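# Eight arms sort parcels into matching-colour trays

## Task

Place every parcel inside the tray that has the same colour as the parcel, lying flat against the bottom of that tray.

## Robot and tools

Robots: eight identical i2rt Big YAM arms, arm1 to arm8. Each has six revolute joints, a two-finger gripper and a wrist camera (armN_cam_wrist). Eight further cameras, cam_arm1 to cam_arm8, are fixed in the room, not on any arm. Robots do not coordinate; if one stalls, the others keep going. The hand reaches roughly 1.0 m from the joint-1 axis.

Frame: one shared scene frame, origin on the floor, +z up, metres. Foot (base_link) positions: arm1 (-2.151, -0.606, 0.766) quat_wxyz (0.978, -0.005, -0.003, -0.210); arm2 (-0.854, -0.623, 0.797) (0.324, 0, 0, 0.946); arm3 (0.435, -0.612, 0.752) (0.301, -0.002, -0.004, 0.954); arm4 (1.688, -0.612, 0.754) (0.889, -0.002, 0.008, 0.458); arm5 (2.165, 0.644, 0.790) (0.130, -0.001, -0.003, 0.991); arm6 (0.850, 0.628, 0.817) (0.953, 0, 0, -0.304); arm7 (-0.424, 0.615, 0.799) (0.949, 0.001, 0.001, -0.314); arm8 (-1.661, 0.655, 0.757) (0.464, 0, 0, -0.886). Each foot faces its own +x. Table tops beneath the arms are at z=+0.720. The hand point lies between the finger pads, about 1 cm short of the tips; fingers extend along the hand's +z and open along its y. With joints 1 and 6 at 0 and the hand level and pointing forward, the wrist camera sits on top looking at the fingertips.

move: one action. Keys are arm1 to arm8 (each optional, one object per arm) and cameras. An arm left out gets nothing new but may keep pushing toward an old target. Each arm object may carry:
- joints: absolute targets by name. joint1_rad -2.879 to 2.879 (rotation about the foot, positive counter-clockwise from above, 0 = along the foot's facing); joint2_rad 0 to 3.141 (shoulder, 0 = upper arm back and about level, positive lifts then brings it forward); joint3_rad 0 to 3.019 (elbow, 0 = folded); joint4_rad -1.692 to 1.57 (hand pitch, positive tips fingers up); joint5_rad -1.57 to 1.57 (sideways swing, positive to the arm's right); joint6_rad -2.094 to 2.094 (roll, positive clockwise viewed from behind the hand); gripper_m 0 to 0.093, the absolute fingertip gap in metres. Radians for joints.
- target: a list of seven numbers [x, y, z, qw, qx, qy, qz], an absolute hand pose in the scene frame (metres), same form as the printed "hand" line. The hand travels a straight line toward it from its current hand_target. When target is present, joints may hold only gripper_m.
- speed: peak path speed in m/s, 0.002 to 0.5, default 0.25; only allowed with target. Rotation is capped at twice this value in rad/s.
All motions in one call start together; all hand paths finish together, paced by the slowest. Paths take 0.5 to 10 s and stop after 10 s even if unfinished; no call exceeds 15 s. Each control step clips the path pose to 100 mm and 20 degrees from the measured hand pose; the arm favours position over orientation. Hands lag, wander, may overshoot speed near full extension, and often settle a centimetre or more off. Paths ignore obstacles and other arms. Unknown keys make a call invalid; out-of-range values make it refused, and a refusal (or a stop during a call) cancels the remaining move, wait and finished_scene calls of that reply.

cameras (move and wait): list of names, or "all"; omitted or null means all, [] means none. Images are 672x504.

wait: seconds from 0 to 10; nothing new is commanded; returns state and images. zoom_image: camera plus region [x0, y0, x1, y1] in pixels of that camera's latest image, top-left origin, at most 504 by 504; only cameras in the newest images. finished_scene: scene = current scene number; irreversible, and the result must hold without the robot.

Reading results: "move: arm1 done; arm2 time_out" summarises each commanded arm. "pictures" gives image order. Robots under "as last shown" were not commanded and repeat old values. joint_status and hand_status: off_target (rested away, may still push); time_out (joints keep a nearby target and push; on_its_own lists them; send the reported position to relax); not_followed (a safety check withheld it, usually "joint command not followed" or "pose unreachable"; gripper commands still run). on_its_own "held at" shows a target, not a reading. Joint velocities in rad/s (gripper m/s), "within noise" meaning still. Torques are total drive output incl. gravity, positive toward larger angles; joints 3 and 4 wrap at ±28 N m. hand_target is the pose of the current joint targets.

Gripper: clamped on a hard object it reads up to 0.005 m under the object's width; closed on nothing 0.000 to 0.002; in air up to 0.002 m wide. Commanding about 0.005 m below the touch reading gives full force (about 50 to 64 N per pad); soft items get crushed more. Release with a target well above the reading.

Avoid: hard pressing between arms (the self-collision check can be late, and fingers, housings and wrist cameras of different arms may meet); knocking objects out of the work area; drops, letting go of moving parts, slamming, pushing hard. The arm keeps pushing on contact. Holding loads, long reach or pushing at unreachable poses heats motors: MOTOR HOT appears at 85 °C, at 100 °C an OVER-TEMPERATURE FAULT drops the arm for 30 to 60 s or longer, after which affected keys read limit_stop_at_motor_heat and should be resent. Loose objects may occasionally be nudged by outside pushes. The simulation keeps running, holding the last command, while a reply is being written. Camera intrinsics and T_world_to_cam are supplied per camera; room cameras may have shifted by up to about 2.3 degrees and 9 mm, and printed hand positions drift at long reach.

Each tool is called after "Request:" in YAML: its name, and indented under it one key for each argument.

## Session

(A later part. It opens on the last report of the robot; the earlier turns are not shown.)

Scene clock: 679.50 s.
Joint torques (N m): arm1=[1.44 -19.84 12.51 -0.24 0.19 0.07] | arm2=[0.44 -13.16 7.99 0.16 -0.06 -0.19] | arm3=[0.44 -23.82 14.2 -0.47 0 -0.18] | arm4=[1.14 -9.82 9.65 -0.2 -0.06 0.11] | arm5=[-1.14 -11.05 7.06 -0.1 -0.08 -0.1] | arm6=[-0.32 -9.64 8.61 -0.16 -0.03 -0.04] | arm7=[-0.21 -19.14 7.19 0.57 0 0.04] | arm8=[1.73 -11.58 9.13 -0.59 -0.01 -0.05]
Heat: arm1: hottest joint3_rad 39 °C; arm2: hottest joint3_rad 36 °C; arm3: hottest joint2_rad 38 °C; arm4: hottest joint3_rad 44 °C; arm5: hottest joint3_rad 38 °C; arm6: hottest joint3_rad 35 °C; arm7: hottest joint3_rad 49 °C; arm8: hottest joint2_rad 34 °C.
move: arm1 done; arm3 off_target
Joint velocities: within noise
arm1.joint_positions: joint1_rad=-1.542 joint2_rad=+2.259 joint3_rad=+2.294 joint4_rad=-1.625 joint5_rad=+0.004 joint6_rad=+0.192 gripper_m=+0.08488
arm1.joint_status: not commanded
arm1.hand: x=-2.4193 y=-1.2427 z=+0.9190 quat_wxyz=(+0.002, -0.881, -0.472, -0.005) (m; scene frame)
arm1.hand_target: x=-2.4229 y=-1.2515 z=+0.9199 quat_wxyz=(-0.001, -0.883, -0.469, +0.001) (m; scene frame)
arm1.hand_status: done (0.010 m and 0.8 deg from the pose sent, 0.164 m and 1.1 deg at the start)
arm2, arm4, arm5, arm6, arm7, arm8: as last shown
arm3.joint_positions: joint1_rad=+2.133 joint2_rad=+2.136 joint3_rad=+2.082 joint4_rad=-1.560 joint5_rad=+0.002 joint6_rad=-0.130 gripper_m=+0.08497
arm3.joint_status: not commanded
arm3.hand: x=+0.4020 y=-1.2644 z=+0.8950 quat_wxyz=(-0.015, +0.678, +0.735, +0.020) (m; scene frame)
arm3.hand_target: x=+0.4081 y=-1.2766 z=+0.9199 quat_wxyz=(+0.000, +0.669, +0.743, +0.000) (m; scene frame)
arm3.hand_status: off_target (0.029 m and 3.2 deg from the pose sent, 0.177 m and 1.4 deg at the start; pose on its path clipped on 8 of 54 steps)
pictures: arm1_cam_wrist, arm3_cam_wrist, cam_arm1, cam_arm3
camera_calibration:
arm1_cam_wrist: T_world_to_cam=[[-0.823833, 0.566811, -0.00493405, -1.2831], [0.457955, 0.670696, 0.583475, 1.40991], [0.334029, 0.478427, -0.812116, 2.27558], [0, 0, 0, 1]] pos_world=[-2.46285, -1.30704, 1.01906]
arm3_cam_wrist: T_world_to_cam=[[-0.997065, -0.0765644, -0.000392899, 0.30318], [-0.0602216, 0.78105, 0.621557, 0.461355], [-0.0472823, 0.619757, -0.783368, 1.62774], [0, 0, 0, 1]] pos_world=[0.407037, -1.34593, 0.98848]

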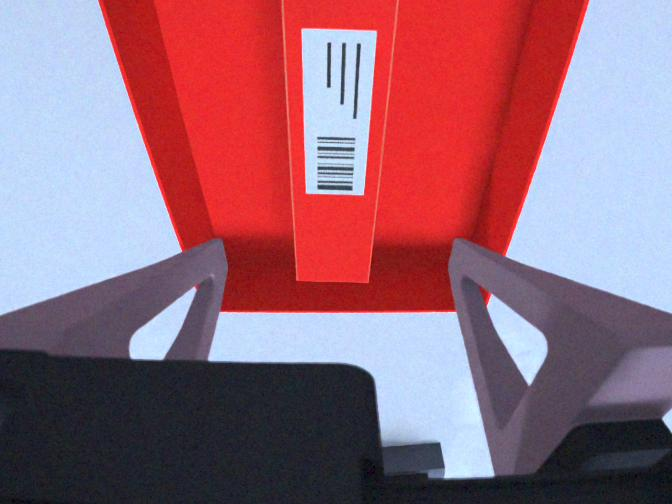

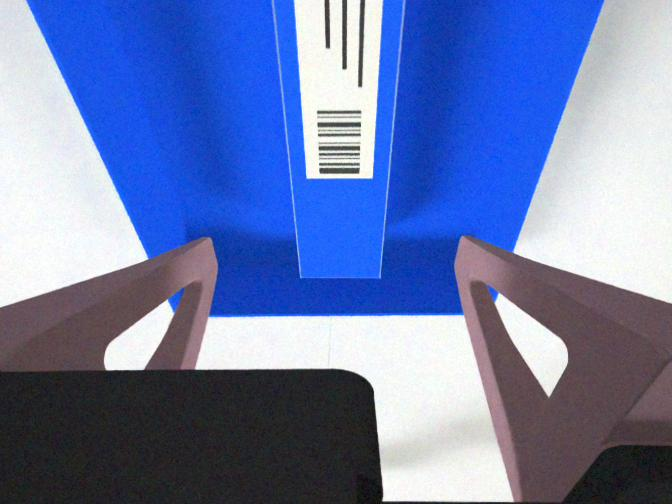

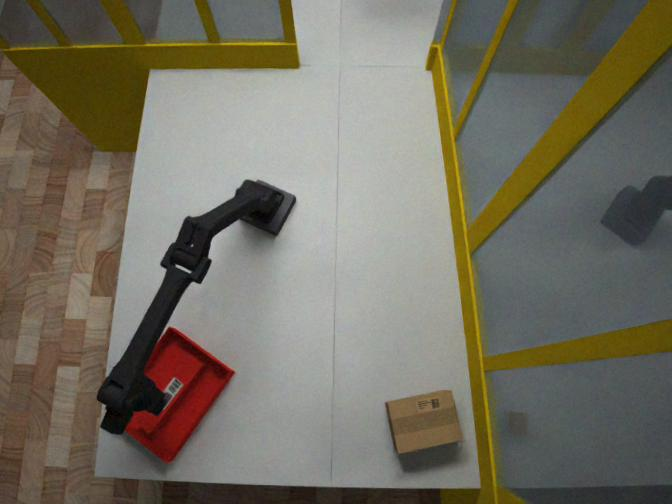

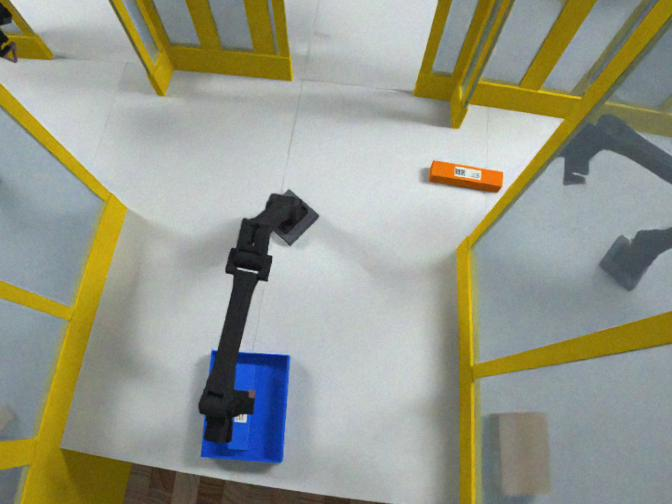

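Red and blue good. Open arm7, lift; arm3 retracts.

Request:
move:
  arm7: {"joints":{"gripper_m":0.085}}
  arm3: {"target":[0.418,-1.03,1.06,0,0.669,0.743,0]}
  arm1: {"target":[-2.313,-0.992,1.06,0,0.883,0.469,0]}
  cameras: []

Request:
move:
  arm7: {"target":[-0.40,1.302,0.92,0,0.652,-0.758,0],"speed":0.2}
  arm3: {"joints":{"joint1_rad":-2.15,"gripper_m":0.093}}
  cameras: ["arm7_cam_wrist","cam_arm7"]

Request:
move:
  arm3: {"target":[1.045,-0.37,0.92,0,0,1,0]}
  cameras: ["arm3_cam_wrist"]

Scene clock: 690.57 s.
Joint torques (N m): arm1=[1.79 -9.47 7.91 -0.09 0.21 0.07] | arm2=[0.38 -13.1 7.99 0.17 -0.06 -0.19] | arm3=[0.67 -13.86 9.24 -0.31 0.01 -0.14] | arm4=[1.2 -9.82 9.65 -0.2 -0.06 0.11] | arm5=[-0.85 -10.11 7.06 -0.14 -0.06 -0.1] | arm6=[-0.26 -9.64 8.59 -0.16 -0.03 -0.04] | arm7=[-0.21 -19.31 8.25 0.53 0.01 0.05] | arm8=[1.9 -11.75 9.11 -0.49 -0.01 -0.04]
Heat: arm1: hottest joint3_rad 40 °C; arm2: hottest joint3_rad 36 °C; arm3: hottest joint2_rad 39 °C; arm4: hottest joint3_rad 44 °C; arm5: hottest joint3_rad 38 °C; arm6: hottest joint3_rad 35 °C; arm7: hottest joint3_rad 47 °C; arm8: hottest joint2_rad 34 °C.
move: arm1 done; arm3 done; arm7 done
Joint velocities: within noise
arm1.joint_positions: joint1_rad=-1.542 joint2_rad=+1.433 joint3_rad=+1.511 joint4_rad=-1.625 joint5_rad=+0.004 joint6_rad=+0.198 gripper_m=+0.08488
arm1.joint_status: not commanded
arm1.hand: x=-2.3165 y=-0.9937 z=+1.0684 quat_wxyz=(-0.011, -0.883, -0.470, +0.012) (m; scene frame)
arm1.hand_target: x=-2.3131 y=-0.9919 z=+1.0601 quat_wxyz=(+0.000, -0.883, -0.469, +0.000) (m; scene frame)
arm1.hand_status: done (0.009 m and 1.9 deg from the pose sent, 0.307 m and 0.8 deg at the start)
arm2.joint_positions: joint1_rad=-1.431 joint2_rad=+1.434 joint3_rad=+1.424 joint4_rad=-1.543 joint5_rad=+0.002 joint6_rad=-0.192 gripper_m=+0.09292
arm2.joint_status: not commanded
arm2.hand: x=-0.6426 y=-0.2560 z=+1.0627 quat_wxyz=(-0.008, +0.582, -0.813, -0.003) (m; scene frame)
arm2.hand_target: x=-0.6451 y=-0.2580 z=+1.0601 quat_wxyz=(+0.000, +0.588, -0.809, +0.000) (m; scene frame)
arm2.hand_status: not commanded
arm3.joint_positions: joint1_rad=+2.133 joint2_rad=+1.437 joint3_rad=+1.537 joint4_rad=-1.662 joint5_rad=+0.002 joint6_rad=-0.130 gripper_m=+0.08497
arm3.joint_status: not commanded
arm3.hand: x=+0.4124 y=-1.0338 z=+1.0564 quat_wxyz=(+0.002, +0.678, +0.735, +0.000) (m; scene frame)
arm3.hand_target: x=+0.4179 y=-1.0301 z=+1.0600 quat_wxyz=(+0.000, +0.669, +0.743, +0.000) (m; scene frame)
arm3.hand_status: done (0.008 m and 1.4 deg from the pose sent, 0.287 m and 3.2 deg at the start)
arm4.joint_positions: joint1_rad=+1.842 joint2_rad=+1.448 joint3_rad=+1.546 joint4_rad=-1.658 joint5_rad=+0.012 joint6_rad=-0.344 gripper_m=+0.09290
arm4.joint_status: not commanded
arm4.hand: x=+1.2918 y=-0.4613 z=+1.0633 quat_wxyz=(-0.003, +1.000, -0.001, -0.009) (m; scene frame)
arm4.hand_target: x=+1.2940 y=-0.4669 z=+1.0600 quat_wxyz=(+0.000, +1.000, +0.000, +0.000) (m; scene frame)
arm4.hand_status: not commanded
arm5.joint_positions: joint1_rad=+0.640 joint2_rad=+1.459 joint3_rad=+1.489 joint4_rad=-1.614 joint5_rad=-0.002 joint6_rad=+0.003 gripper_m=+0.09400
arm5.joint_status: not commanded
arm5.hand: x=+1.7681 y=+0.4847 z=+1.0680 quat_wxyz=(-0.003, +0.982, +0.187, +0.009) (m; scene frame)
arm5.hand_target: x=+1.7708 y=+0.4863 z=+1.0746 quat_wxyz=(-0.003, +0.982, +0.189, +0.006) (m; scene frame)
arm5.hand_status: not commanded
arm6.joint_positions: joint1_rad=-1.308 joint2_rad=+1.451 joint3_rad=+1.370 joint4_rad=-1.493 joint5_rad=+0.001 joint6_rad=-0.042 gripper_m=+0.09288
arm6.joint_status: not commanded
arm6.hand: x=+0.7026 y=+0.2310 z=+1.0549 quat_wxyz=(+0.002, -0.808, -0.589, -0.001) (m; scene frame)
arm6.hand_target: x=+0.7050 y=+0.2330 z=+1.0600 quat_wxyz=(+0.000, -0.809, -0.588, +0.000) (m; scene frame)
arm6.hand_status: not commanded
arm7.joint_positions: joint1_rad=+2.175 joint2_rad=+2.369 joint3_rad=+1.952 joint4_rad=-1.156 joint5_rad=+0.000 joint6_rad=+0.124 gripper_m=+0.08494
arm7.joint_status: all done
arm7.hand: x=-0.3990 y=+1.3036 z=+0.7465 quat_wxyz=(+0.000, +0.649, -0.761, +0.000) (m; scene frame)
arm7.hand_target: x=-0.3999 y=+1.3019 z=+0.7421 quat_wxyz=(+0.000, +0.652, -0.758, +0.000) (m; scene frame)
arm7.hand_status: not commanded
arm8.joint_positions: joint1_rad=+0.435 joint2_rad=+1.438 joint3_rad=+1.529 joint4_rad=-1.648 joint5_rad=-0.001 joint6_rad=+0.177 gripper_m=+0.09292
arm8.joint_status: not commanded
arm8.hand: x=-1.7333 y=+0.2391 z=+1.0614 quat_wxyz=(-0.006, -0.819, -0.574, +0.004) (m; scene frame)
arm8.hand_target: x=-1.7330 y=+0.2429 z=+1.0600 quat_wxyz=(+0.000, -0.819, -0.574, +0.000) (m; scene frame)
arm8.hand_status: not commanded
pictures: none
No camera images: "cameras" was empty.

Scene clock: 694.40 s.
Joint torques (N m): arm1=[2.08 -9.58 8.01 -0.09 0.18 0.08] | arm2=[0.38 -13.1 7.99 0.17 -0.06 -0.19] | arm3=[0.32 -13.68 9.26 -0.24 -0.17 -0.14] | arm4=[1.2 -9.82 9.65 -0.2 -0.06 0.11] | arm5=[-0.38 -10.75 7.04 -0.24 -0.08 -0.09] | arm6=[-0.32 -9.7 8.59 -0.16 -0.03 -0.05] | arm7=[-0.32 -18.84 15.34 -0.39 0.01 0.04] | arm8=[1.96 -11.34 9.17 -0.53 -0.01 -0.04]
Heat: arm1: hottest joint3_rad 39 °C; arm2: hottest joint3_rad 36 °C; arm3: hottest joint2_rad 38 °C; arm4: hottest joint3_rad 44 °C; arm5: hottest joint3_rad 38 °C; arm6: hottest joint3_rad 35 °C; arm7: hottest joint3_rad 47 °C; arm8: hottest joint2_rad 34 °C.
move: arm3 done; arm7 off_target
Joint velocities: within noise
arm1, arm2, arm4, arm5, arm6, arm8: as last shown
arm1.hand: x=-2.3165 y=-0.9937 z=+1.0684 quat_wxyz=(-0.011, -0.883, -0.469, +0.012) (m; scene frame)
arm3.joint_positions: joint1_rad=-2.161 joint2_rad=+1.437 joint3_rad=+1.537 joint4_rad=-1.662 joint5_rad=+0.007 joint6_rad=-0.130 gripper_m=+0.09298
arm3.joint_status: all done
arm3.hand: x=+0.8266 y=-0.4630 z=+1.0620 quat_wxyz=(-0.008, +0.247, -0.969, +0.001) (m; scene frame)
arm3.hand_target: x=+0.8210 y=-0.4599 z=+1.0656 quat_wxyz=(-0.007, +0.257, -0.966, +0.000) (m; scene frame)
arm3.hand_status: not commanded
arm7.joint_positions: joint1_rad=+2.175 joint2_rad=+2.223 joint3_rad=+2.095 joint4_rad=-1.496 joint5_rad=+0.000 joint6_rad=+0.124 gripper_m=+0.08494
arm7.joint_status: not commanded
arm7.hand: x=-0.3996 y=+1.2854 z=+0.8967 quat_wxyz=(+0.018, +0.648, -0.761, +0.018) (m; scene frame)
arm7.hand_target: x=-0.4000 y=+1.3005 z=+0.9202 quat_wxyz=(-0.001, +0.652, -0.758, +0.000) (m; scene frame)
arm7.hand_status: off_target (0.029 m and 3.0 deg from the pose sent, 0.173 m and 0.5 deg at the start)
pictures: arm7_cam_wrist, cam_arm7
camera_calibration:
arm7_cam_wrist: T_world_to_cam=[[0.989618, -0.142586, 0.0180642, 0.559354], [-0.123775, -0.781605, 0.611369, 0.4134], [-0.0730537, -0.607258, -0.791139, 1.58211], [0, 0, 0, 1]] pos_world=[-0.386799, 1.36362, 0.988822]

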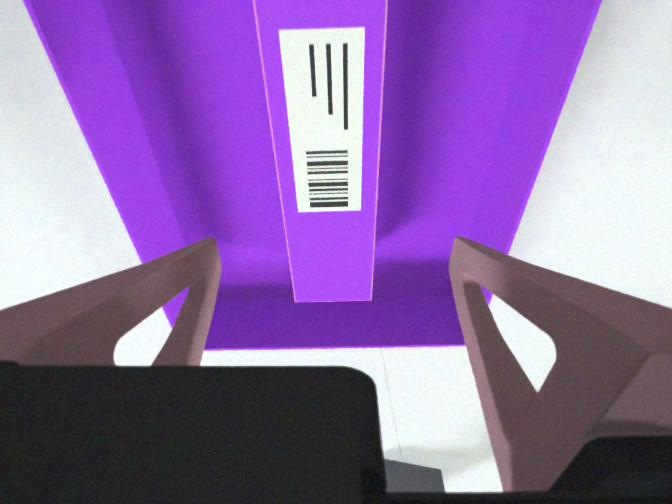

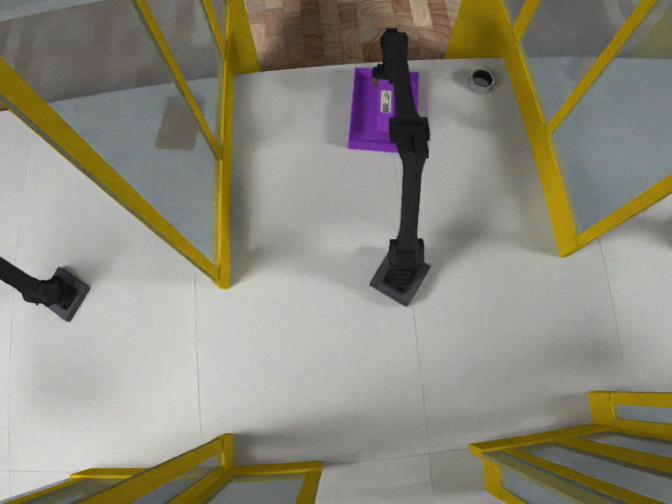

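Scene clock: 696.53 s.
Joint torques (N m): arm1=[1.96 -9.41 7.91 -0.03 0.17 0.06] | arm2=[0.38 -13.16 8.01 0.17 -0.06 -0.19] | arm3=[0.32 -22.71 14.12 -0.42 -0.05 0.21] | arm4=[1.2 -9.82 9.66 -0.2 -0.06 0.11] | arm5=[-1.14 -10.93 7.09 -0.17 -0.11 -0.1] | arm6=[-0.32 -9.58 8.61 -0.16 -0.03 -0.04] | arm7=[-0.09 -18.84 15.31 -0.39 0.01 0.04] | arm8=[2.02 -11.58 9.14 -0.49 -0.03 -0.03]
Heat: arm1: hottest joint3_rad 39 °C; arm2: hottest joint3_rad 36 °C; arm3: hottest joint2_rad 38 °C; arm4: hottest joint3_rad 44 °C; arm5: hottest joint3_rad 38 °C; arm6: hottest joint3_rad 35 °C; arm7: hottest joint3_rad 47 °C; arm8: hottest joint2_rad 34 °C.
move: arm3 off_target
Joint velocities: within noise
arm1, arm2, arm4, arm5, arm6, arm7, arm8: as last shown
arm3.joint_positions: joint1_rad=-2.161 joint2_rad=+2.110 joint3_rad=+2.030 joint4_rad=-1.539 joint5_rad=+0.002 joint6_rad=+0.363 gripper_m=+0.09298
arm3.joint_status: not commanded
arm3.hand: x=+1.0347 y=-0.3809 z=+0.9009 quat_wxyz=(+0.019, +0.003, -1.000, +0.007) (m; scene frame)
arm3.hand_target: x=+1.0440 y=-0.3705 z=+0.9202 quat_wxyz=(-0.001, +0.000, -1.000, -0.001) (m; scene frame)
arm3.hand_status: off_target (0.024 m and 2.4 deg from the pose sent, 0.277 m and 28.7 deg at the start)
pictures: arm3_cam_wrist
camera_calibration:
arm3_cam_wrist: T_world_to_cam=[[0.00263266, -0.999735, 0.022879, -0.40528], [-0.790216, 0.011941, 0.612712, 0.276103], [-0.612823, -0.0196924, -0.789975, 1.46228], [0, 0, 0, 1]] pos_world=[1.11537, -0.379674, 0.995267]

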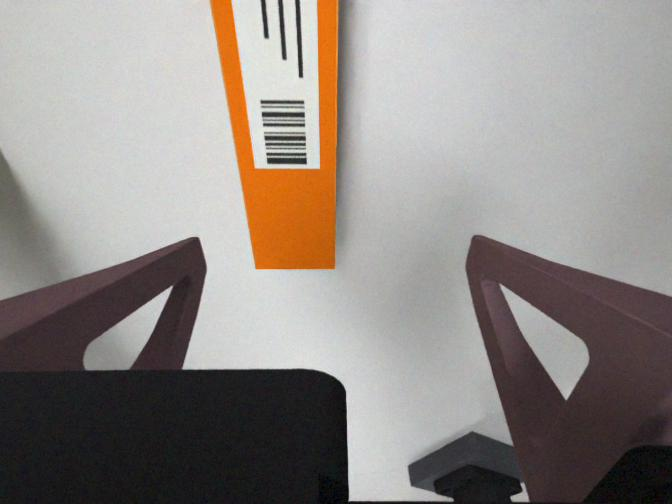

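Request:
move:
  arm3: {"target":[1.065,-0.342,0.84,0,0,1,0],"speed":0.15}
  arm7: {"target":[-0.41,1.035,1.06,0,0.652,-0.758,0]}
  cameras: ["arm3_cam_wrist"]

Scene clock: 707.20 s.
Joint torques (N m): arm1=[1.96 -9.52 7.88 -0.12 0.21 0.06] | arm2=[0.44 -13.1 7.99 0.17 -0.06 -0.19] | arm3=[0.67 -23.59 13.59 0.46 -0.08 0.14] | arm4=[1.2 -9.82 9.66 -0.18 -0.06 0.11] | arm5=[-0.67 -10.34 6.94 -0.05 -0.08 -0.1] | arm6=[-0.38 -9.64 8.61 -0.14 -0.03 -0.05] | arm7=[0.15 -10.11 9.05 -0.29 -0.01 0.07] | arm8=[2.14 -11.52 9.11 -0.5 -0.01 -0.04]
Heat: arm1: hottest joint3_rad 38 °C; arm2: hottest joint3_rad 36 °C; arm3: hottest joint2_rad 37 °C; arm4: hottest joint3_rad 44 °C; arm5: hottest joint3_rad 38 °C; arm6: hottest joint3_rad 35 °C; arm7: hottest joint3_rad 47 °C; arm8: hottest joint2_rad 34 °C.
move: arm3 off_target; arm7 done
Joint velocities: within noise
arm1, arm2, arm4, arm5, arm6, arm8: as last shown
arm3.joint_positions: joint1_rad=-2.138 joint2_rad=+2.225 joint3_rad=+2.030 joint4_rad=-1.439 joint5_rad=+0.002 joint6_rad=+0.390 gripper_m=+0.09298
arm3.joint_status: not commanded
arm3.hand: x=+1.0497 y=-0.3582 z=+0.8268 quat_wxyz=(+0.026, +0.002, -1.000, +0.010) (m; scene frame)
arm3.hand_target: x=+1.0637 y=-0.3424 z=+0.8406 quat_wxyz=(+0.000, +0.000, -1.000, -0.001) (m; scene frame)
arm3.hand_status: off_target (0.026 m and 3.2 deg from the pose sent, 0.078 m and 2.4 deg at the start)
arm7.joint_positions: joint1_rad=+2.175 joint2_rad=+1.440 joint3_rad=+1.428 joint4_rad=-1.538 joint5_rad=+0.000 joint6_rad=+0.124 gripper_m=+0.08494
arm7.joint_status: not commanded
arm7.hand: x=-0.4081 y=+1.0408 z=+1.0649 quat_wxyz=(-0.008, +0.649, -0.761, -0.009) (m; scene frame)
arm7.hand_target: x=-0.4099 y=+1.0351 z=+1.0601 quat_wxyz=(+0.000, +0.652, -0.758, +0.000) (m; scene frame)
arm7.hand_status: done (0.008 m and 1.5 deg from the pose sent, 0.299 m and 3.0 deg at the start)
pictures: arm3_cam_wrist
camera_calibration:
arm3_cam_wrist: T_world_to_cam=[[-0.000730093, -0.999548, 0.0300445, -0.383275], [-0.781551, 0.0193133, 0.623542, 0.317682], [-0.623841, -0.023026, -0.781212, 1.41651], [0, 0, 0, 1]] pos_world=[1.13168, -0.356621, 0.920019]

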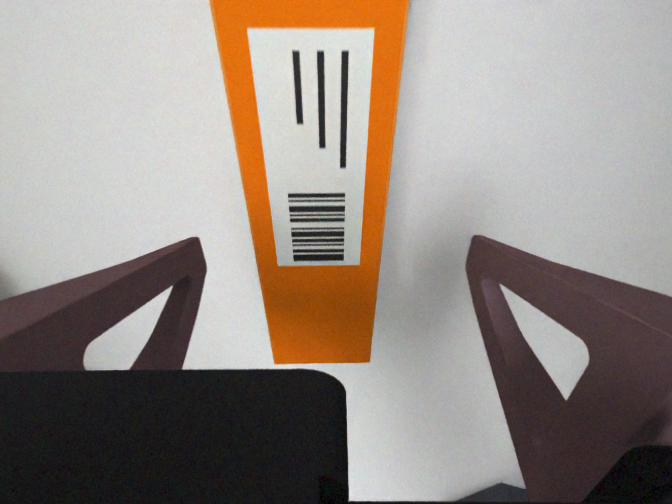

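Request:
move:
  arm3: {"target":[1.058,-0.340,0.737,0,0,1,0],"speed":0.12}
  cameras: ["arm3_cam_wrist"]

Scene clock: 711.90 s.
Joint torques (N m): arm1=[2.02 -9.58 7.97 -0.14 0.19 0.08] | arm2=[0.38 -13.1 7.99 0.16 -0.06 -0.19] | arm3=[0.56 -24.47 8.96 0.59 -0.04 0.13] | arm4=[1.2 -9.82 9.65 -0.2 -0.06 0.11] | arm5=[-1.2 -11.05 7.19 -0.1 -0.1 -0.1] | arm6=[-0.26 -9.76 8.59 -0.16 -0.03 -0.05] | arm7=[-0.26 -10.05 9.06 -0.32 -0.01 0.07] | arm8=[1.9 -11.4 9.16 -0.55 0.03 -0.05]
Heat: arm1: hottest joint3_rad 37 °C; arm2: hottest joint3_rad 36 °C; arm3: hottest joint2_rad 38 °C; arm4: hottest joint3_rad 44 °C; arm5: hottest joint3_rad 38 °C; arm6: hottest joint3_rad 35 °C; arm7: hottest joint3_rad 47 °C; arm8: hottest joint2_rad 34 °C.
move: arm3 off_target
Joint velocities: within noise
arm1, arm2, arm4, arm5, arm6, arm7, arm8: as last shown
arm3.joint_positions: joint1_rad=-2.133 joint2_rad=+2.299 joint3_rad=+1.922 joint4_rad=-1.216 joint5_rad=+0.002 joint6_rad=+0.396 gripper_m=+0.09298
arm3.joint_status: not commanded
arm3.hand: x=+1.0574 y=-0.3509 z=+0.7381 quat_wxyz=(+0.007, +0.001, -1.000, +0.002) (m; scene frame)
arm3.hand_target: x=+1.0579 y=-0.3402 z=+0.7369 quat_wxyz=(+0.000, +0.000, -1.000, +0.000) (m; scene frame)
arm3.hand_status: off_target (0.011 m and 0.8 deg from the pose sent, 0.092 m and 3.2 deg at the start)
pictures: arm3_cam_wrist
camera_calibration:
arm3_cam_wrist: T_world_to_cam=[[-0.00286317, -0.999897, 0.0140491, -0.359291], [-0.805156, 0.010637, 0.592968, 0.423283], [-0.593057, -0.00961392, -0.805103, 1.34197], [0, 0, 0, 1]] pos_world=[1.13564, -0.350855, 0.834476]

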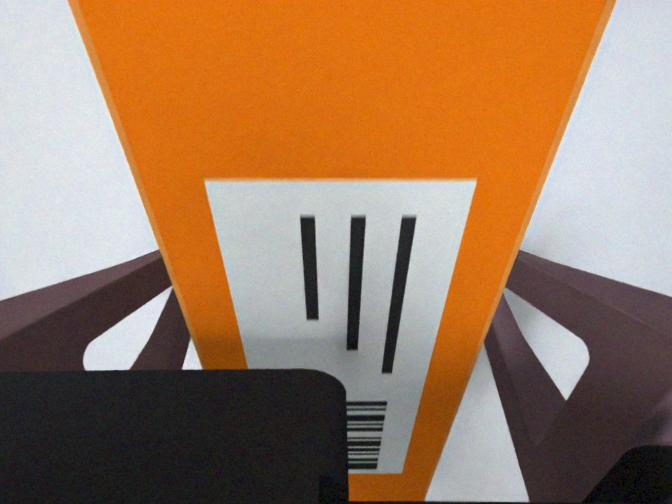

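Request:
move:
  arm3: {"joints":{"gripper_m":0.053}}
  cameras: []

Request:
move:
  arm3: {"target":[1.058,-0.355,0.95,0,0,1,0],"speed":0.2}
  cameras: []

Request:
move:
  arm3: {"target":[0.821,-0.452,1.09,0,0.22,-0.9755,0]}
  cameras: []

Request:
move:
  arm3: {"joints":{"joint1_rad":-1.231}}
  cameras: []

Request:
move:
  arm3: {"target":[0.6165,-0.004,0.9,0,0.588,-0.809,0]}
  cameras: ["cam_arm3","arm3_cam_wrist"]

Scene clock: 721.10 s.
Joint torques (N m): arm1=[1.85 -9.58 7.9 -0.13 0.19 0.05] | arm2=[0.38 -13.1 8.01 0.16 -0.06 -0.19] | arm3=[0.62 -24.23 8.98 0.57 -0.05 0.13] | arm4=[1.2 -9.76 9.66 -0.2 -0.06 0.11] | arm5=[-1.14 -10.64 6.97 -0.12 -0.1 -0.12] | arm6=[-0.38 -9.58 8.61 -0.16 -0.03 -0.04] | arm7=[0.03 -10.05 9.07 -0.28 0 0.06] | arm8=[1.61 -11.46 9.16 -0.59 -0.02 -0.02]
Heat: arm1: hottest joint3_rad 37 °C; arm2: hottest joint3_rad 36 °C; arm3: hottest joint2_rad 39 °C; arm4: hottest joint3_rad 44 °C; arm5: hottest joint3_rad 38 °C; arm6: hottest joint3_rad 35 °C; arm7: hottest joint3_rad 46 °C; arm8: hottest joint2_rad 34 °C.
move: arm3 off_target
Joint velocities: within noise
arm1, arm2, arm4, arm5, arm6, arm7, arm8: as last shown
arm3.joint_positions: joint1_rad=-2.133 joint2_rad=+2.299 joint3_rad=+1.922 joint4_rad=-1.216 joint5_rad=+0.002 joint6_rad=+0.397 gripper_m=+0.05870
arm3.joint_status: gripper_m off_target (ended at +0.05873, target +0.05300)
arm3.hand: x=+1.0574 y=-0.3509 z=+0.7381 quat_wxyz=(+0.007, +0.001, -1.000, +0.002) (m; scene frame)
arm3.hand_target: x=+1.0579 y=-0.3402 z=+0.7369 quat_wxyz=(+0.000, +0.000, -1.000, +0.000) (m; scene frame)
arm3.hand_status: not commanded
pictures: none
No camera images: "cameras" was empty.

Scene clock: 723.10 s.
Joint torques (N m): arm1=[2.08 -9.58 7.91 -0.14 0.2 0.1] | arm2=[0.44 -13.1 7.99 0.16 -0.06 -0.19] | arm3=[-0.91 -24.59 14.37 -0.35 -0.03 -0.08] | arm4=[1.2 -9.76 9.65 -0.2 -0.06 0.11] | arm5=[-0.73 -10.34 6.9 -0.25 -0.08 -0.12] | arm6=[-0.38 -9.7 8.58 -0.17 -0.03 -0.04] | arm7=[-0.03 -10.05 9.06 -0.35 -0.02 0.08] | arm8=[1.85 -11.4 9.17 -0.53 0 -0.03]
Heat: arm1: hottest joint3_rad 37 °C; arm2: hottest joint3_rad 36 °C; arm3: hottest joint2_rad 39 °C; arm4: hottest joint3_rad 44 °C; arm5: hottest joint3_rad 38 °C; arm6: hottest joint3_rad 35 °C; arm7: hottest joint3_rad 46 °C; arm8: hottest joint2_rad 34 °C.
move: arm3 off_target
Joint velocities: within noise
arm1, arm2, arm4, arm5, arm6, arm7, arm8: as last shown
arm3.joint_positions: joint1_rad=-2.133 joint2_rad=+2.189 joint3_rad=+2.221 joint4_rad=-1.665 joint5_rad=+0.002 joint6_rad=+0.397 gripper_m=+0.05870
arm3.joint_status: not commanded
arm3.hand: x=+1.0461 y=-0.3563 z=+0.9229 quat_wxyz=(+0.025, +0.001, -1.000, +0.010) (m; scene frame)
arm3.hand_target: x=+1.0566 y=-0.3557 z=+0.9499 quat_wxyz=(+0.000, +0.000, -1.000, +0.000) (m; scene frame)
arm3.hand_status: off_target (0.030 m and 3.1 deg from the pose sent, 0.212 m and 0.8 deg at the start; pose on its path clipped on 9 of 60 steps)
pictures: none
No camera images: "cameras" was empty.

Scene clock: 725.20 s.
Joint torques (N m): arm1=[1.79 -9.23 7.91 -0.09 0.18 0.06] | arm2=[0.44 -13.1 7.99 0.16 -0.06 -0.19] | arm3=[-0.67 -13.51 9.54 -0.06 -0.22 -0.24] | arm4=[1.2 -9.76 9.66 -0.2 -0.06 0.11] | arm5=[-0.73 -10.34 7.04 -0.16 -0.04 -0.15] | arm6=[-0.32 -9.7 8.59 -0.18 -0.03 -0.05] | arm7=[0.21 -10.05 9.07 -0.31 0 0.07] | arm8=[1.85 -11.4 9.11 -0.54 -0.01 -0.03]
Heat: arm1: hottest joint3_rad 36 °C; arm2: hottest joint3_rad 36 °C; arm3: hottest joint2_rad 39 °C; arm4: hottest joint3_rad 44 °C; arm5: hottest joint3_rad 38 °C; arm6: hottest joint3_rad 35 °C; arm7: hottest joint3_rad 46 °C; arm8: hottest joint2_rad 34 °C.
move: arm3 off_target
Joint velocities: within noise
arm1, arm2, arm4, arm5, arm6, arm7, arm8: as last shown
arm3.joint_positions: joint1_rad=-2.133 joint2_rad=+1.422 joint3_rad=+1.579 joint4_rad=-1.675 joint5_rad=+0.005 joint6_rad=-0.029 gripper_m=+0.05870
arm3.joint_status: not commanded
arm3.hand: x=+0.8242 y=-0.4508 z=+1.0841 quat_wxyz=(-0.030, +0.212, -0.977, -0.004) (m; scene frame)
arm3.hand_target: x=+0.8210 y=-0.4521 z=+1.0891 quat_wxyz=(-0.032, +0.220, -0.975, -0.006) (m; scene frame)
arm3.hand_status: off_target (0.007 m and 3.6 deg from the pose sent, 0.296 m and 25.5 deg at the start; a joint's target at an end of its range on 34 of 63 steps)
pictures: none
No camera images: "cameras" was empty.

Scene clock: 726.70 s.
Joint torques (N m): arm1=[1.9 -9.52 7.92 -0.06 0.18 0.07] | arm2=[0.38 -13.1 7.99 0.16 -0.06 -0.19] | arm3=[0.09 -13.57 9.52 -0.05 -0.14 -0.2] | arm4=[1.2 -9.82 9.65 -0.2 -0.06 0.11] | arm5=[-0.97 -10.87 6.98 -0.06 -0.06 -0.11] | arm6=[-0.38 -9.64 8.61 -0.14 -0.03 -0.04] | arm7=[0.15 -9.99 9.05 -0.32 0 0.06] | arm8=[1.61 -11.52 9.17 -0.53 -0.01 -0.06]
Heat: arm1: hottest joint3_rad 36 °C; arm2: hottest joint3_rad 36 °C; arm3: hottest joint2_rad 39 °C; arm4: hottest joint3_rad 44 °C; arm5: hottest joint3_rad 38 °C; arm6: hottest joint3_rad 35 °C; arm7: hottest joint3_rad 46 °C; arm8: hottest joint2_rad 34 °C.
move: arm3 done
Joint velocities: within noise
arm1.joint_positions: joint1_rad=-1.542 joint2_rad=+1.433 joint3_rad=+1.511 joint4_rad=-1.625 joint5_rad=+0.004 joint6_rad=+0.198 gripper_m=+0.08488
arm1.joint_status: not commanded
arm1.hand: x=-2.3165 y=-0.9937 z=+1.0684 quat_wxyz=(-0.011, -0.883, -0.469, +0.012) (m; scene frame)
arm1.hand_target: x=-2.3131 y=-0.9919 z=+1.0601 quat_wxyz=(+0.000, -0.883, -0.469, +0.000) (m; scene frame)
arm1.hand_status: not commanded
arm2.joint_positions: joint1_rad=-1.431 joint2_rad=+1.434 joint3_rad=+1.424 joint4_rad=-1.543 joint5_rad=+0.002 joint6_rad=-0.192 gripper_m=+0.09292
arm2.joint_status: not commanded
arm2.hand: x=-0.6426 y=-0.2560 z=+1.0627 quat_wxyz=(-0.008, +0.582, -0.813, -0.003) (m; scene frame)
arm2.hand_target: x=-0.6451 y=-0.2580 z=+1.0601 quat_wxyz=(+0.000, +0.588, -0.809, +0.000) (m; scene frame)
arm2.hand_status: not commanded
arm3.joint_positions: joint1_rad=-1.240 joint2_rad=+1.422 joint3_rad=+1.579 joint4_rad=-1.675 joint5_rad=+0.004 joint6_rad=-0.031 gripper_m=+0.05871
arm3.joint_status: all done
arm3.hand: x=+0.5517 y=-0.2073 z=+1.0840 quat_wxyz=(-0.027, +0.614, -0.789, -0.015) (m; scene frame)
arm3.hand_target: x=+0.5466 y=-0.2093 z=+1.0890 quat_wxyz=(-0.028, +0.623, -0.781, -0.016) (m; scene frame)
arm3.hand_status: not commanded
arm4.joint_positions: joint1_rad=+1.842 joint2_rad=+1.448 joint3_rad=+1.546 joint4_rad=-1.658 joint5_rad=+0.012 joint6_rad=-0.344 gripper_m=+0.09290
arm4.joint_status: not commanded
arm4.hand: x=+1.2918 y=-0.4613 z=+1.0633 quat_wxyz=(-0.003, +1.000, -0.001, -0.009) (m; scene frame)
arm4.hand_target: x=+1.2940 y=-0.4669 z=+1.0600 quat_wxyz=(+0.000, +1.000, +0.000, +0.000) (m; scene frame)
arm4.hand_status: not commanded
arm5.joint_positions: joint1_rad=+0.640 joint2_rad=+1.459 joint3_rad=+1.489 joint4_rad=-1.614 joint5_rad=-0.002 joint6_rad=+0.003 gripper_m=+0.09400
arm5.joint_status: not commanded
arm5.hand: x=+1.7681 y=+0.4847 z=+1.0680 quat_wxyz=(-0.003, +0.982, +0.187, +0.009) (m; scene frame)
arm5.hand_target: x=+1.7708 y=+0.4863 z=+1.0746 quat_wxyz=(-0.003, +0.982, +0.189, +0.006) (m; scene frame)
arm5.hand_status: not commanded
arm6.joint_positions: joint1_rad=-1.308 joint2_rad=+1.451 joint3_rad=+1.370 joint4_rad=-1.493 joint5_rad=+0.001 joint6_rad=-0.042 gripper_m=+0.09288
arm6.joint_status: not commanded
arm6.hand: x=+0.7026 y=+0.2310 z=+1.0549 quat_wxyz=(+0.002, -0.808, -0.589, -0.001) (m; scene frame)
arm6.hand_target: x=+0.7050 y=+0.2330 z=+1.0600 quat_wxyz=(+0.000, -0.809, -0.588, +0.000) (m; scene frame)
arm6.hand_status: not commanded
arm7: as last shown
arm8.joint_positions: joint1_rad=+0.435 joint2_rad=+1.438 joint3_rad=+1.529 joint4_rad=-1.648 joint5_rad=-0.001 joint6_rad=+0.177 gripper_m=+0.09292
arm8.joint_status: not commanded
arm8.hand: x=-1.7333 y=+0.2391 z=+1.0614 quat_wxyz=(-0.006, -0.819, -0.574, +0.004) (m; scene frame)
arm8.hand_target: x=-1.7330 y=+0.2429 z=+1.0600 quat_wxyz=(+0.000, -0.819, -0.574, +0.000) (m; scene frame)
arm8.hand_status: not commanded
pictures: none
No camera images: "cameras" was empty.

Scene clock: 728.83 s.
Joint torques (N m): arm1=[1.79 -9.41 7.95 -0.05 0.18 0.08] | arm2=[0.44 -13.16 7.99 0.16 -0.06 -0.19] | arm3=[-1.61 -22.48 14.09 -0.14 -0.26 0.16] | arm4=[1.2 -9.82 9.65 -0.18 -0.06 0.11] | arm5=[-0.62 -10.29 7.05 -0.01 -0.07 -0.11] | arm6=[-0.32 -9.64 8.59 -0.14 -0.03 -0.05] | arm7=[0.21 -9.99 9.06 -0.27 -0.01 0.06] | arm8=[1.79 -11.81 9.16 -0.55 -0.01 -0.06]
Heat: arm1: hottest joint3_rad 36 °C; arm2: hottest joint3_rad 36 °C; arm3: hottest joint2_rad 39 °C; arm4: hottest joint3_rad 44 °C; arm5: hottest joint3_rad 38 °C; arm6: hottest joint3_rad 35 °C; arm7: hottest joint3_rad 46 °C; arm8: hottest joint2_rad 34 °C.
move: arm3 off_target
Joint velocities: within noise
arm1, arm2, arm4, arm5, arm6, arm7, arm8: as last shown
arm3.joint_positions: joint1_rad=-1.240 joint2_rad=+2.052 joint3_rad=+1.870 joint4_rad=-1.451 joint5_rad=+0.000 joint6_rad=+0.006 gripper_m=+0.05871
arm3.joint_status: not commanded
arm3.hand: x=+0.6059 y=-0.0191 z=+0.8761 quat_wxyz=(+0.021, +0.599, -0.801, +0.018) (m; scene frame)
arm3.hand_target: x=+0.6161 y=-0.0054 z=+0.9002 quat_wxyz=(+0.000, +0.588, -0.809, +0.000) (m; scene frame)
arm3.hand_status: off_target (0.030 m and 3.5 deg from the pose sent, 0.282 m and 5.1 deg at the start)
pictures: arm3_cam_wrist, cam_arm3
camera_calibration:
arm3_cam_wrist: T_world_to_cam=[[0.957916, -0.286721, 0.0137127, -0.599019], [-0.231811, -0.744524, 0.626058, -0.416416], [-0.169294, -0.602889, -0.779656, 0.898149], [0, 0, 0, 1]] pos_world=[0.629332, 0.059702, 0.969162]

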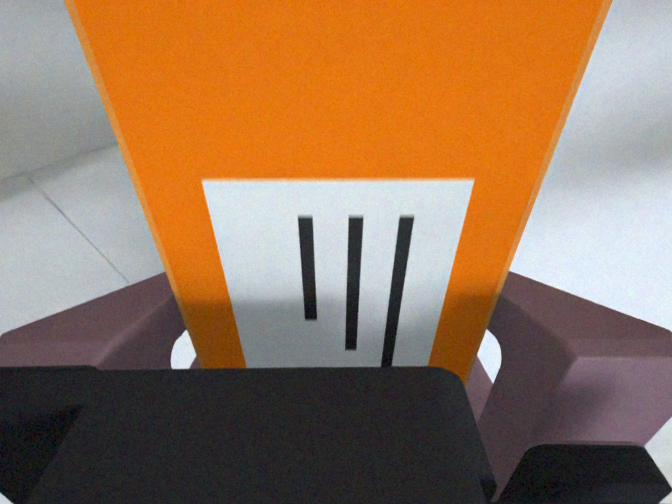

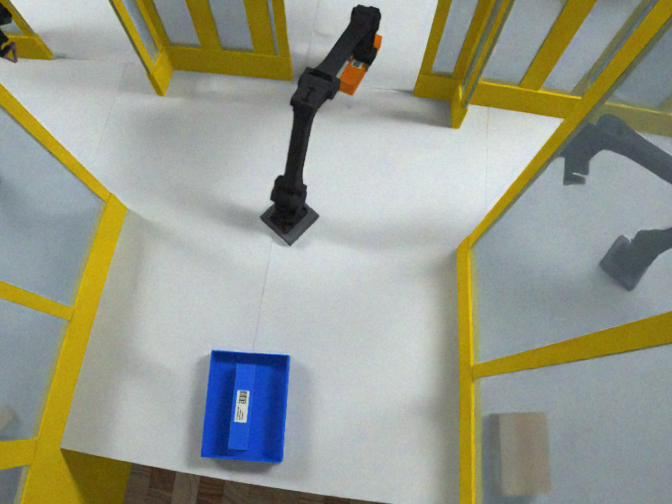

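Request:
move:
  arm3: {"target":[0.6165,-0.001,0.737,0,0.588,-0.809,0],"speed":0.12}
  cameras: []

Request:
move:
  arm3: {"joints":{"gripper_m":0.093}}
  cameras: []

Request:
move:
  arm3: {"target":[0.6165,-0.001,0.92,0,0.588,-0.809,0],"speed":0.2}
  cameras: []

Request:
move:
  arm3: {"target":[0.548,-0.207,1.07,0,0.588,-0.809,0]}
  cameras: []

Request:
move:
  arm6: {"target":[0.6165,-0.004,0.9,0,0.809,0.588,0]}
  cameras: ["arm6_cam_wrist"]

Scene clock: 738.87 s.
Joint torques (N m): arm1=[2.02 -9.58 7.9 -0.02 0.18 0.07] | arm2=[0.44 -13.1 7.99 0.16 -0.06 -0.19] | arm3=[-1.32 -22.71 8.65 0.61 -0.24 0.13] | arm4=[1.2 -9.82 9.66 -0.18 -0.06 0.11] | arm5=[-0.85 -10.87 6.98 -0.13 -0.09 -0.15] | arm6=[-0.44 -9.64 8.59 -0.17 -0.03 -0.04] | arm7=[0.09 -9.99 8.99 -0.34 -0.01 0.07] | arm8=[1.67 -11.58 9.18 -0.57 0 -0.02]
Heat: arm1: hottest joint3_rad 36 °C; arm2: hottest joint3_rad 36 °C; arm3: hottest joint2_rad 39 °C; arm4: hottest joint3_rad 44 °C; arm5: hottest joint3_rad 38 °C; arm6: hottest joint3_rad 35 °C; arm7: hottest joint3_rad 46 °C; arm8: hottest joint2_rad 34 °C.
move: arm3 done
Joint velocities: within noise
arm1, arm2, arm4, arm5, arm6, arm7, arm8: as last shown
arm3.joint_positions: joint1_rad=-1.240 joint2_rad=+2.189 joint3_rad=+1.720 joint4_rad=-1.124 joint5_rad=+0.000 joint6_rad=+0.009 gripper_m=+0.05871
arm3.joint_status: not commanded
arm3.hand: x=+0.6107 y=-0.0045 z=+0.7375 quat_wxyz=(+0.005, +0.598, -0.802, +0.006) (m; scene frame)
arm3.hand_target: x=+0.6165 y=-0.0011 z=+0.7370 quat_wxyz=(+0.000, +0.588, -0.809, +0.000) (m; scene frame)
arm3.hand_status: done (0.007 m and 1.6 deg from the pose sent, 0.141 m and 3.5 deg at the start)
pictures: none
No camera images: "cameras" was empty.

Scene clock: 739.50 s.
Joint torques (N m): arm1=[2.08 -9.35 7.98 -0.09 0.18 0.09] | arm2=[0.44 -13.1 7.99 0.16 -0.06 -0.19] | arm3=[-1.44 -22.71 8.65 0.57 -0.25 0.13] | arm4=[1.2 -9.82 9.65 -0.18 -0.06 0.11] | arm5=[-1.14 -10.46 7.1 -0.23 -0.07 -0.12] | arm6=[-0.38 -9.58 8.61 -0.17 -0.03 -0.04] | arm7=[0.09 -10.11 9.05 -0.32 0 0.07] | arm8=[2.02 -11.4 9.13 -0.54 -0.01 -0.04]
Heat: arm1: hottest joint3_rad 36 °C; arm2: hottest joint3_rad 36 °C; arm3: hottest joint2_rad 39 °C; arm4: hottest joint3_rad 44 °C; arm5: hottest joint3_rad 38 °C; arm6: hottest joint3_rad 35 °C; arm7: hottest joint3_rad 46 °C; arm8: hottest joint2_rad 34 °C.
move: arm3 done
Joint velocities: within noise
arm1, arm2, arm4, arm5, arm6, arm8: as last shown
arm3.joint_positions: joint1_rad=-1.240 joint2_rad=+2.189 joint3_rad=+1.720 joint4_rad=-1.124 joint5_rad=+0.000 joint6_rad=+0.009 gripper_m=+0.09287
arm3.joint_status: all done
arm3.hand: x=+0.6107 y=-0.0045 z=+0.7375 quat_wxyz=(+0.005, +0.598, -0.802, +0.006) (m; scene frame)
arm3.hand_target: x=+0.6165 y=-0.0011 z=+0.7370 quat_wxyz=(+0.000, +0.588, -0.809, +0.000) (m; scene frame)
arm3.hand_status: not commanded
arm7.joint_positions: joint1_rad=+2.175 joint2_rad=+1.440 joint3_rad=+1.428 joint4_rad=-1.538 joint5_rad=+0.000 joint6_rad=+0.124 gripper_m=+0.08494
arm7.joint_status: not commanded
arm7.hand: x=-0.4081 y=+1.0408 z=+1.0649 quat_wxyz=(-0.008, +0.649, -0.761, -0.009) (m; scene frame)
arm7.hand_target: x=-0.4099 y=+1.0351 z=+1.0601 quat_wxyz=(+0.000, +0.652, -0.758, +0.000) (m; scene frame)
arm7.hand_status: not commanded
pictures: none
No camera images: "cameras" was empty.

Scene clock: 741.23 s.
Joint torques (N m): arm1=[1.44 -9.7 7.92 -0.13 0.19 0.06] | arm2=[0.38 -13.1 7.99 0.16 -0.06 -0.19] | arm3=[-1.26 -23.3 14.16 -0.34 -0.23 0.13] | arm4=[1.2 -9.82 9.65 -0.2 -0.06 0.11] | arm5=[-1.14 -11.11 6.99 -0.08 -0.08 -0.11] | arm6=[-0.32 -9.64 8.61 -0.17 -0.02 -0.04] | arm7=[0.15 -9.99 9.06 -0.29 -0.01 0.06] | arm8=[1.73 -11.34 9.14 -0.54 -0.02 -0.03]
Heat: arm1: hottest joint3_rad 36 °C; arm2: hottest joint3_rad 36 °C; arm3: hottest joint2_rad 39 °C; arm4: hottest joint3_rad 44 °C; arm5: hottest joint3_rad 38 °C; arm6: hottest joint3_rad 35 °C; arm7: hottest joint3_rad 45 °C; arm8: hottest joint2_rad 34 °C.
move: arm3 off_target
Joint velocities: within noise
arm1, arm2, arm4, arm5, arm6, arm7, arm8: as last shown
arm3.joint_positions: joint1_rad=-1.240 joint2_rad=+2.062 joint3_rad=+1.927 joint4_rad=-1.500 joint5_rad=-0.001 joint6_rad=+0.009 gripper_m=+0.09297
arm3.joint_status: not commanded
arm3.hand: x=+0.6073 y=-0.0139 z=+0.8919 quat_wxyz=(+0.022, +0.597, -0.801, +0.018) (m; scene frame)
arm3.hand_target: x=+0.6160 y=-0.0025 z=+0.9202 quat_wxyz=(+0.000, +0.588, -0.809, +0.000) (m; scene frame)
arm3.hand_status: off_target (0.032 m and 3.5 deg from the pose sent, 0.183 m and 1.6 deg at the start; pose on its path clipped on 3 of 52 steps)
pictures: none
No camera images: "cameras" was empty.

Scene clock: 743.20 s.
Joint torques (N m): arm1=[1.9 -9.35 7.95 0.01 0.19 0.11] | arm2=[0.38 -13.1 8.01 0.16 -0.06 -0.19] | arm3=[-0.21 -14.1 9.31 -0.2 -0.23 0.12] | arm4=[1.2 -9.76 9.65 -0.18 -0.06 0.11] | arm5=[-0.73 -10.99 7.04 -0.12 -0.08 -0.11] | arm6=[-0.38 -9.64 8.59 -0.16 -0.03 -0.05] | arm7=[-0.09 -9.99 9.06 -0.28 0 0.07] | arm8=[1.61 -11.4 9.14 -0.61 -0.01 -0.03]
Heat: arm1: hottest joint3_rad 36 °C; arm2: hottest joint3_rad 36 °C; arm3: hottest joint2_rad 39 °C; arm4: hottest joint3_rad 44 °C; arm5: hottest joint3_rad 38 °C; arm6: hottest joint3_rad 35 °C; arm7: hottest joint3_rad 45 °C; arm8: hottest joint2_rad 34 °C.
move: arm3 done
Joint velocities: within noise
arm1, arm2, arm4, arm5, arm6, arm7, arm8: as last shown
arm3.joint_positions: joint1_rad=-1.240 joint2_rad=+1.454 joint3_rad=+1.563 joint4_rad=-1.673 joint5_rad=-0.001 joint6_rad=+0.023 gripper_m=+0.09297
arm3.joint_status: not commanded
arm3.hand: x=+0.5519 y=-0.2037 z=+1.0648 quat_wxyz=(-0.006, +0.592, -0.806, -0.003) (m; scene frame)
arm3.hand_target: x=+0.5480 y=-0.2069 z=+1.0696 quat_wxyz=(-0.006, +0.588, -0.809, -0.005) (m; scene frame)
arm3.hand_status: done (0.007 m and 1.0 deg from the pose sent, 0.269 m and 3.5 deg at the start; a joint's target at an end of its range on 26 of 59 steps)
pictures: none
No camera images: "cameras" was empty.

Scene clock: 745.37 s.
Joint torques (N m): arm1=[2.08 -9.64 7.92 -0.14 0.18 0.08] | arm2=[0.44 -13.1 8.01 0.17 -0.06 -0.19] | arm3=[-0.21 -14.1 9.32 -0.2 -0.23 0.13] | arm4=[1.2 -9.82 9.65 -0.2 -0.06 0.12] | arm5=[-0.85 -10.87 6.99 -0.2 -0.06 -0.1] | arm6=[-0.56 -16.85 12.66 -0.29 -0.03 -0.07] | arm7=[-0.09 -10.05 9.09 -0.28 0 0.08] | arm8=[1.9 -11.52 9.14 -0.53 0.01 -0.03]
Heat: arm1: hottest joint3_rad 36 °C; arm2: hottest joint3_rad 36 °C; arm3: hottest joint2_rad 39 °C; arm4: hottest joint3_rad 44 °C; arm5: hottest joint3_rad 38 °C; arm6: hottest joint3_rad 36 °C; arm7: hottest joint3_rad 45 °C; arm8: hottest joint2_rad 34 °C.
move: arm6 off_target
Joint velocities: within noise
arm1, arm2, arm3, arm4, arm5, arm7, arm8: as last shown
arm6.joint_positions: joint1_rad=-1.308 joint2_rad=+2.183 joint3_rad=+1.952 joint4_rad=-1.376 joint5_rad=+0.001 joint6_rad=-0.042 gripper_m=+0.09288
arm6.joint_status: not commanded
arm6.hand: x=+0.6213 y=+0.0115 z=+0.8852 quat_wxyz=(+0.011, -0.808, -0.588, -0.015) (m; scene frame)
arm6.hand_target: x=+0.6169 y=-0.0031 z=+0.9003 quat_wxyz=(+0.000, -0.809, -0.588, +0.000) (m; scene frame)
arm6.hand_status: off_target (0.022 m and 2.1 deg from the pose sent, 0.294 m and 0.2 deg at the start)
pictures: arm6_cam_wrist
camera_calibration:
arm6_cam_wrist: T_world_to_cam=[[-0.953829, 0.300285, 0.00633483, 0.582085], [0.242854, 0.758651, 0.604541, -0.688876], [0.176728, 0.578167, -0.796549, 0.712961], [0, 0, 0, 1]] pos_world=[0.596505, -0.0643856, 0.980675]

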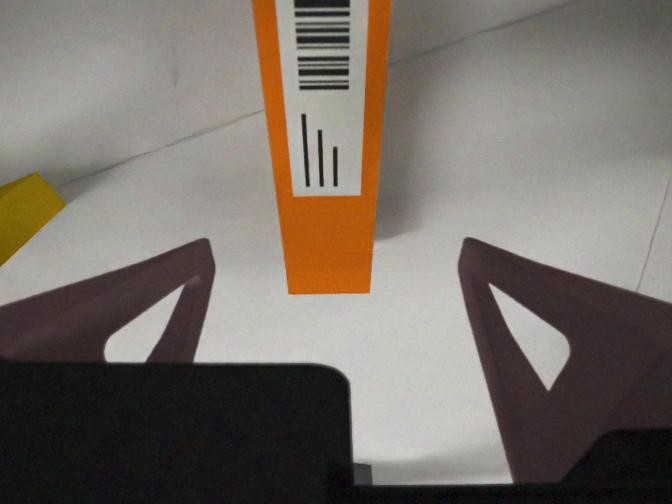

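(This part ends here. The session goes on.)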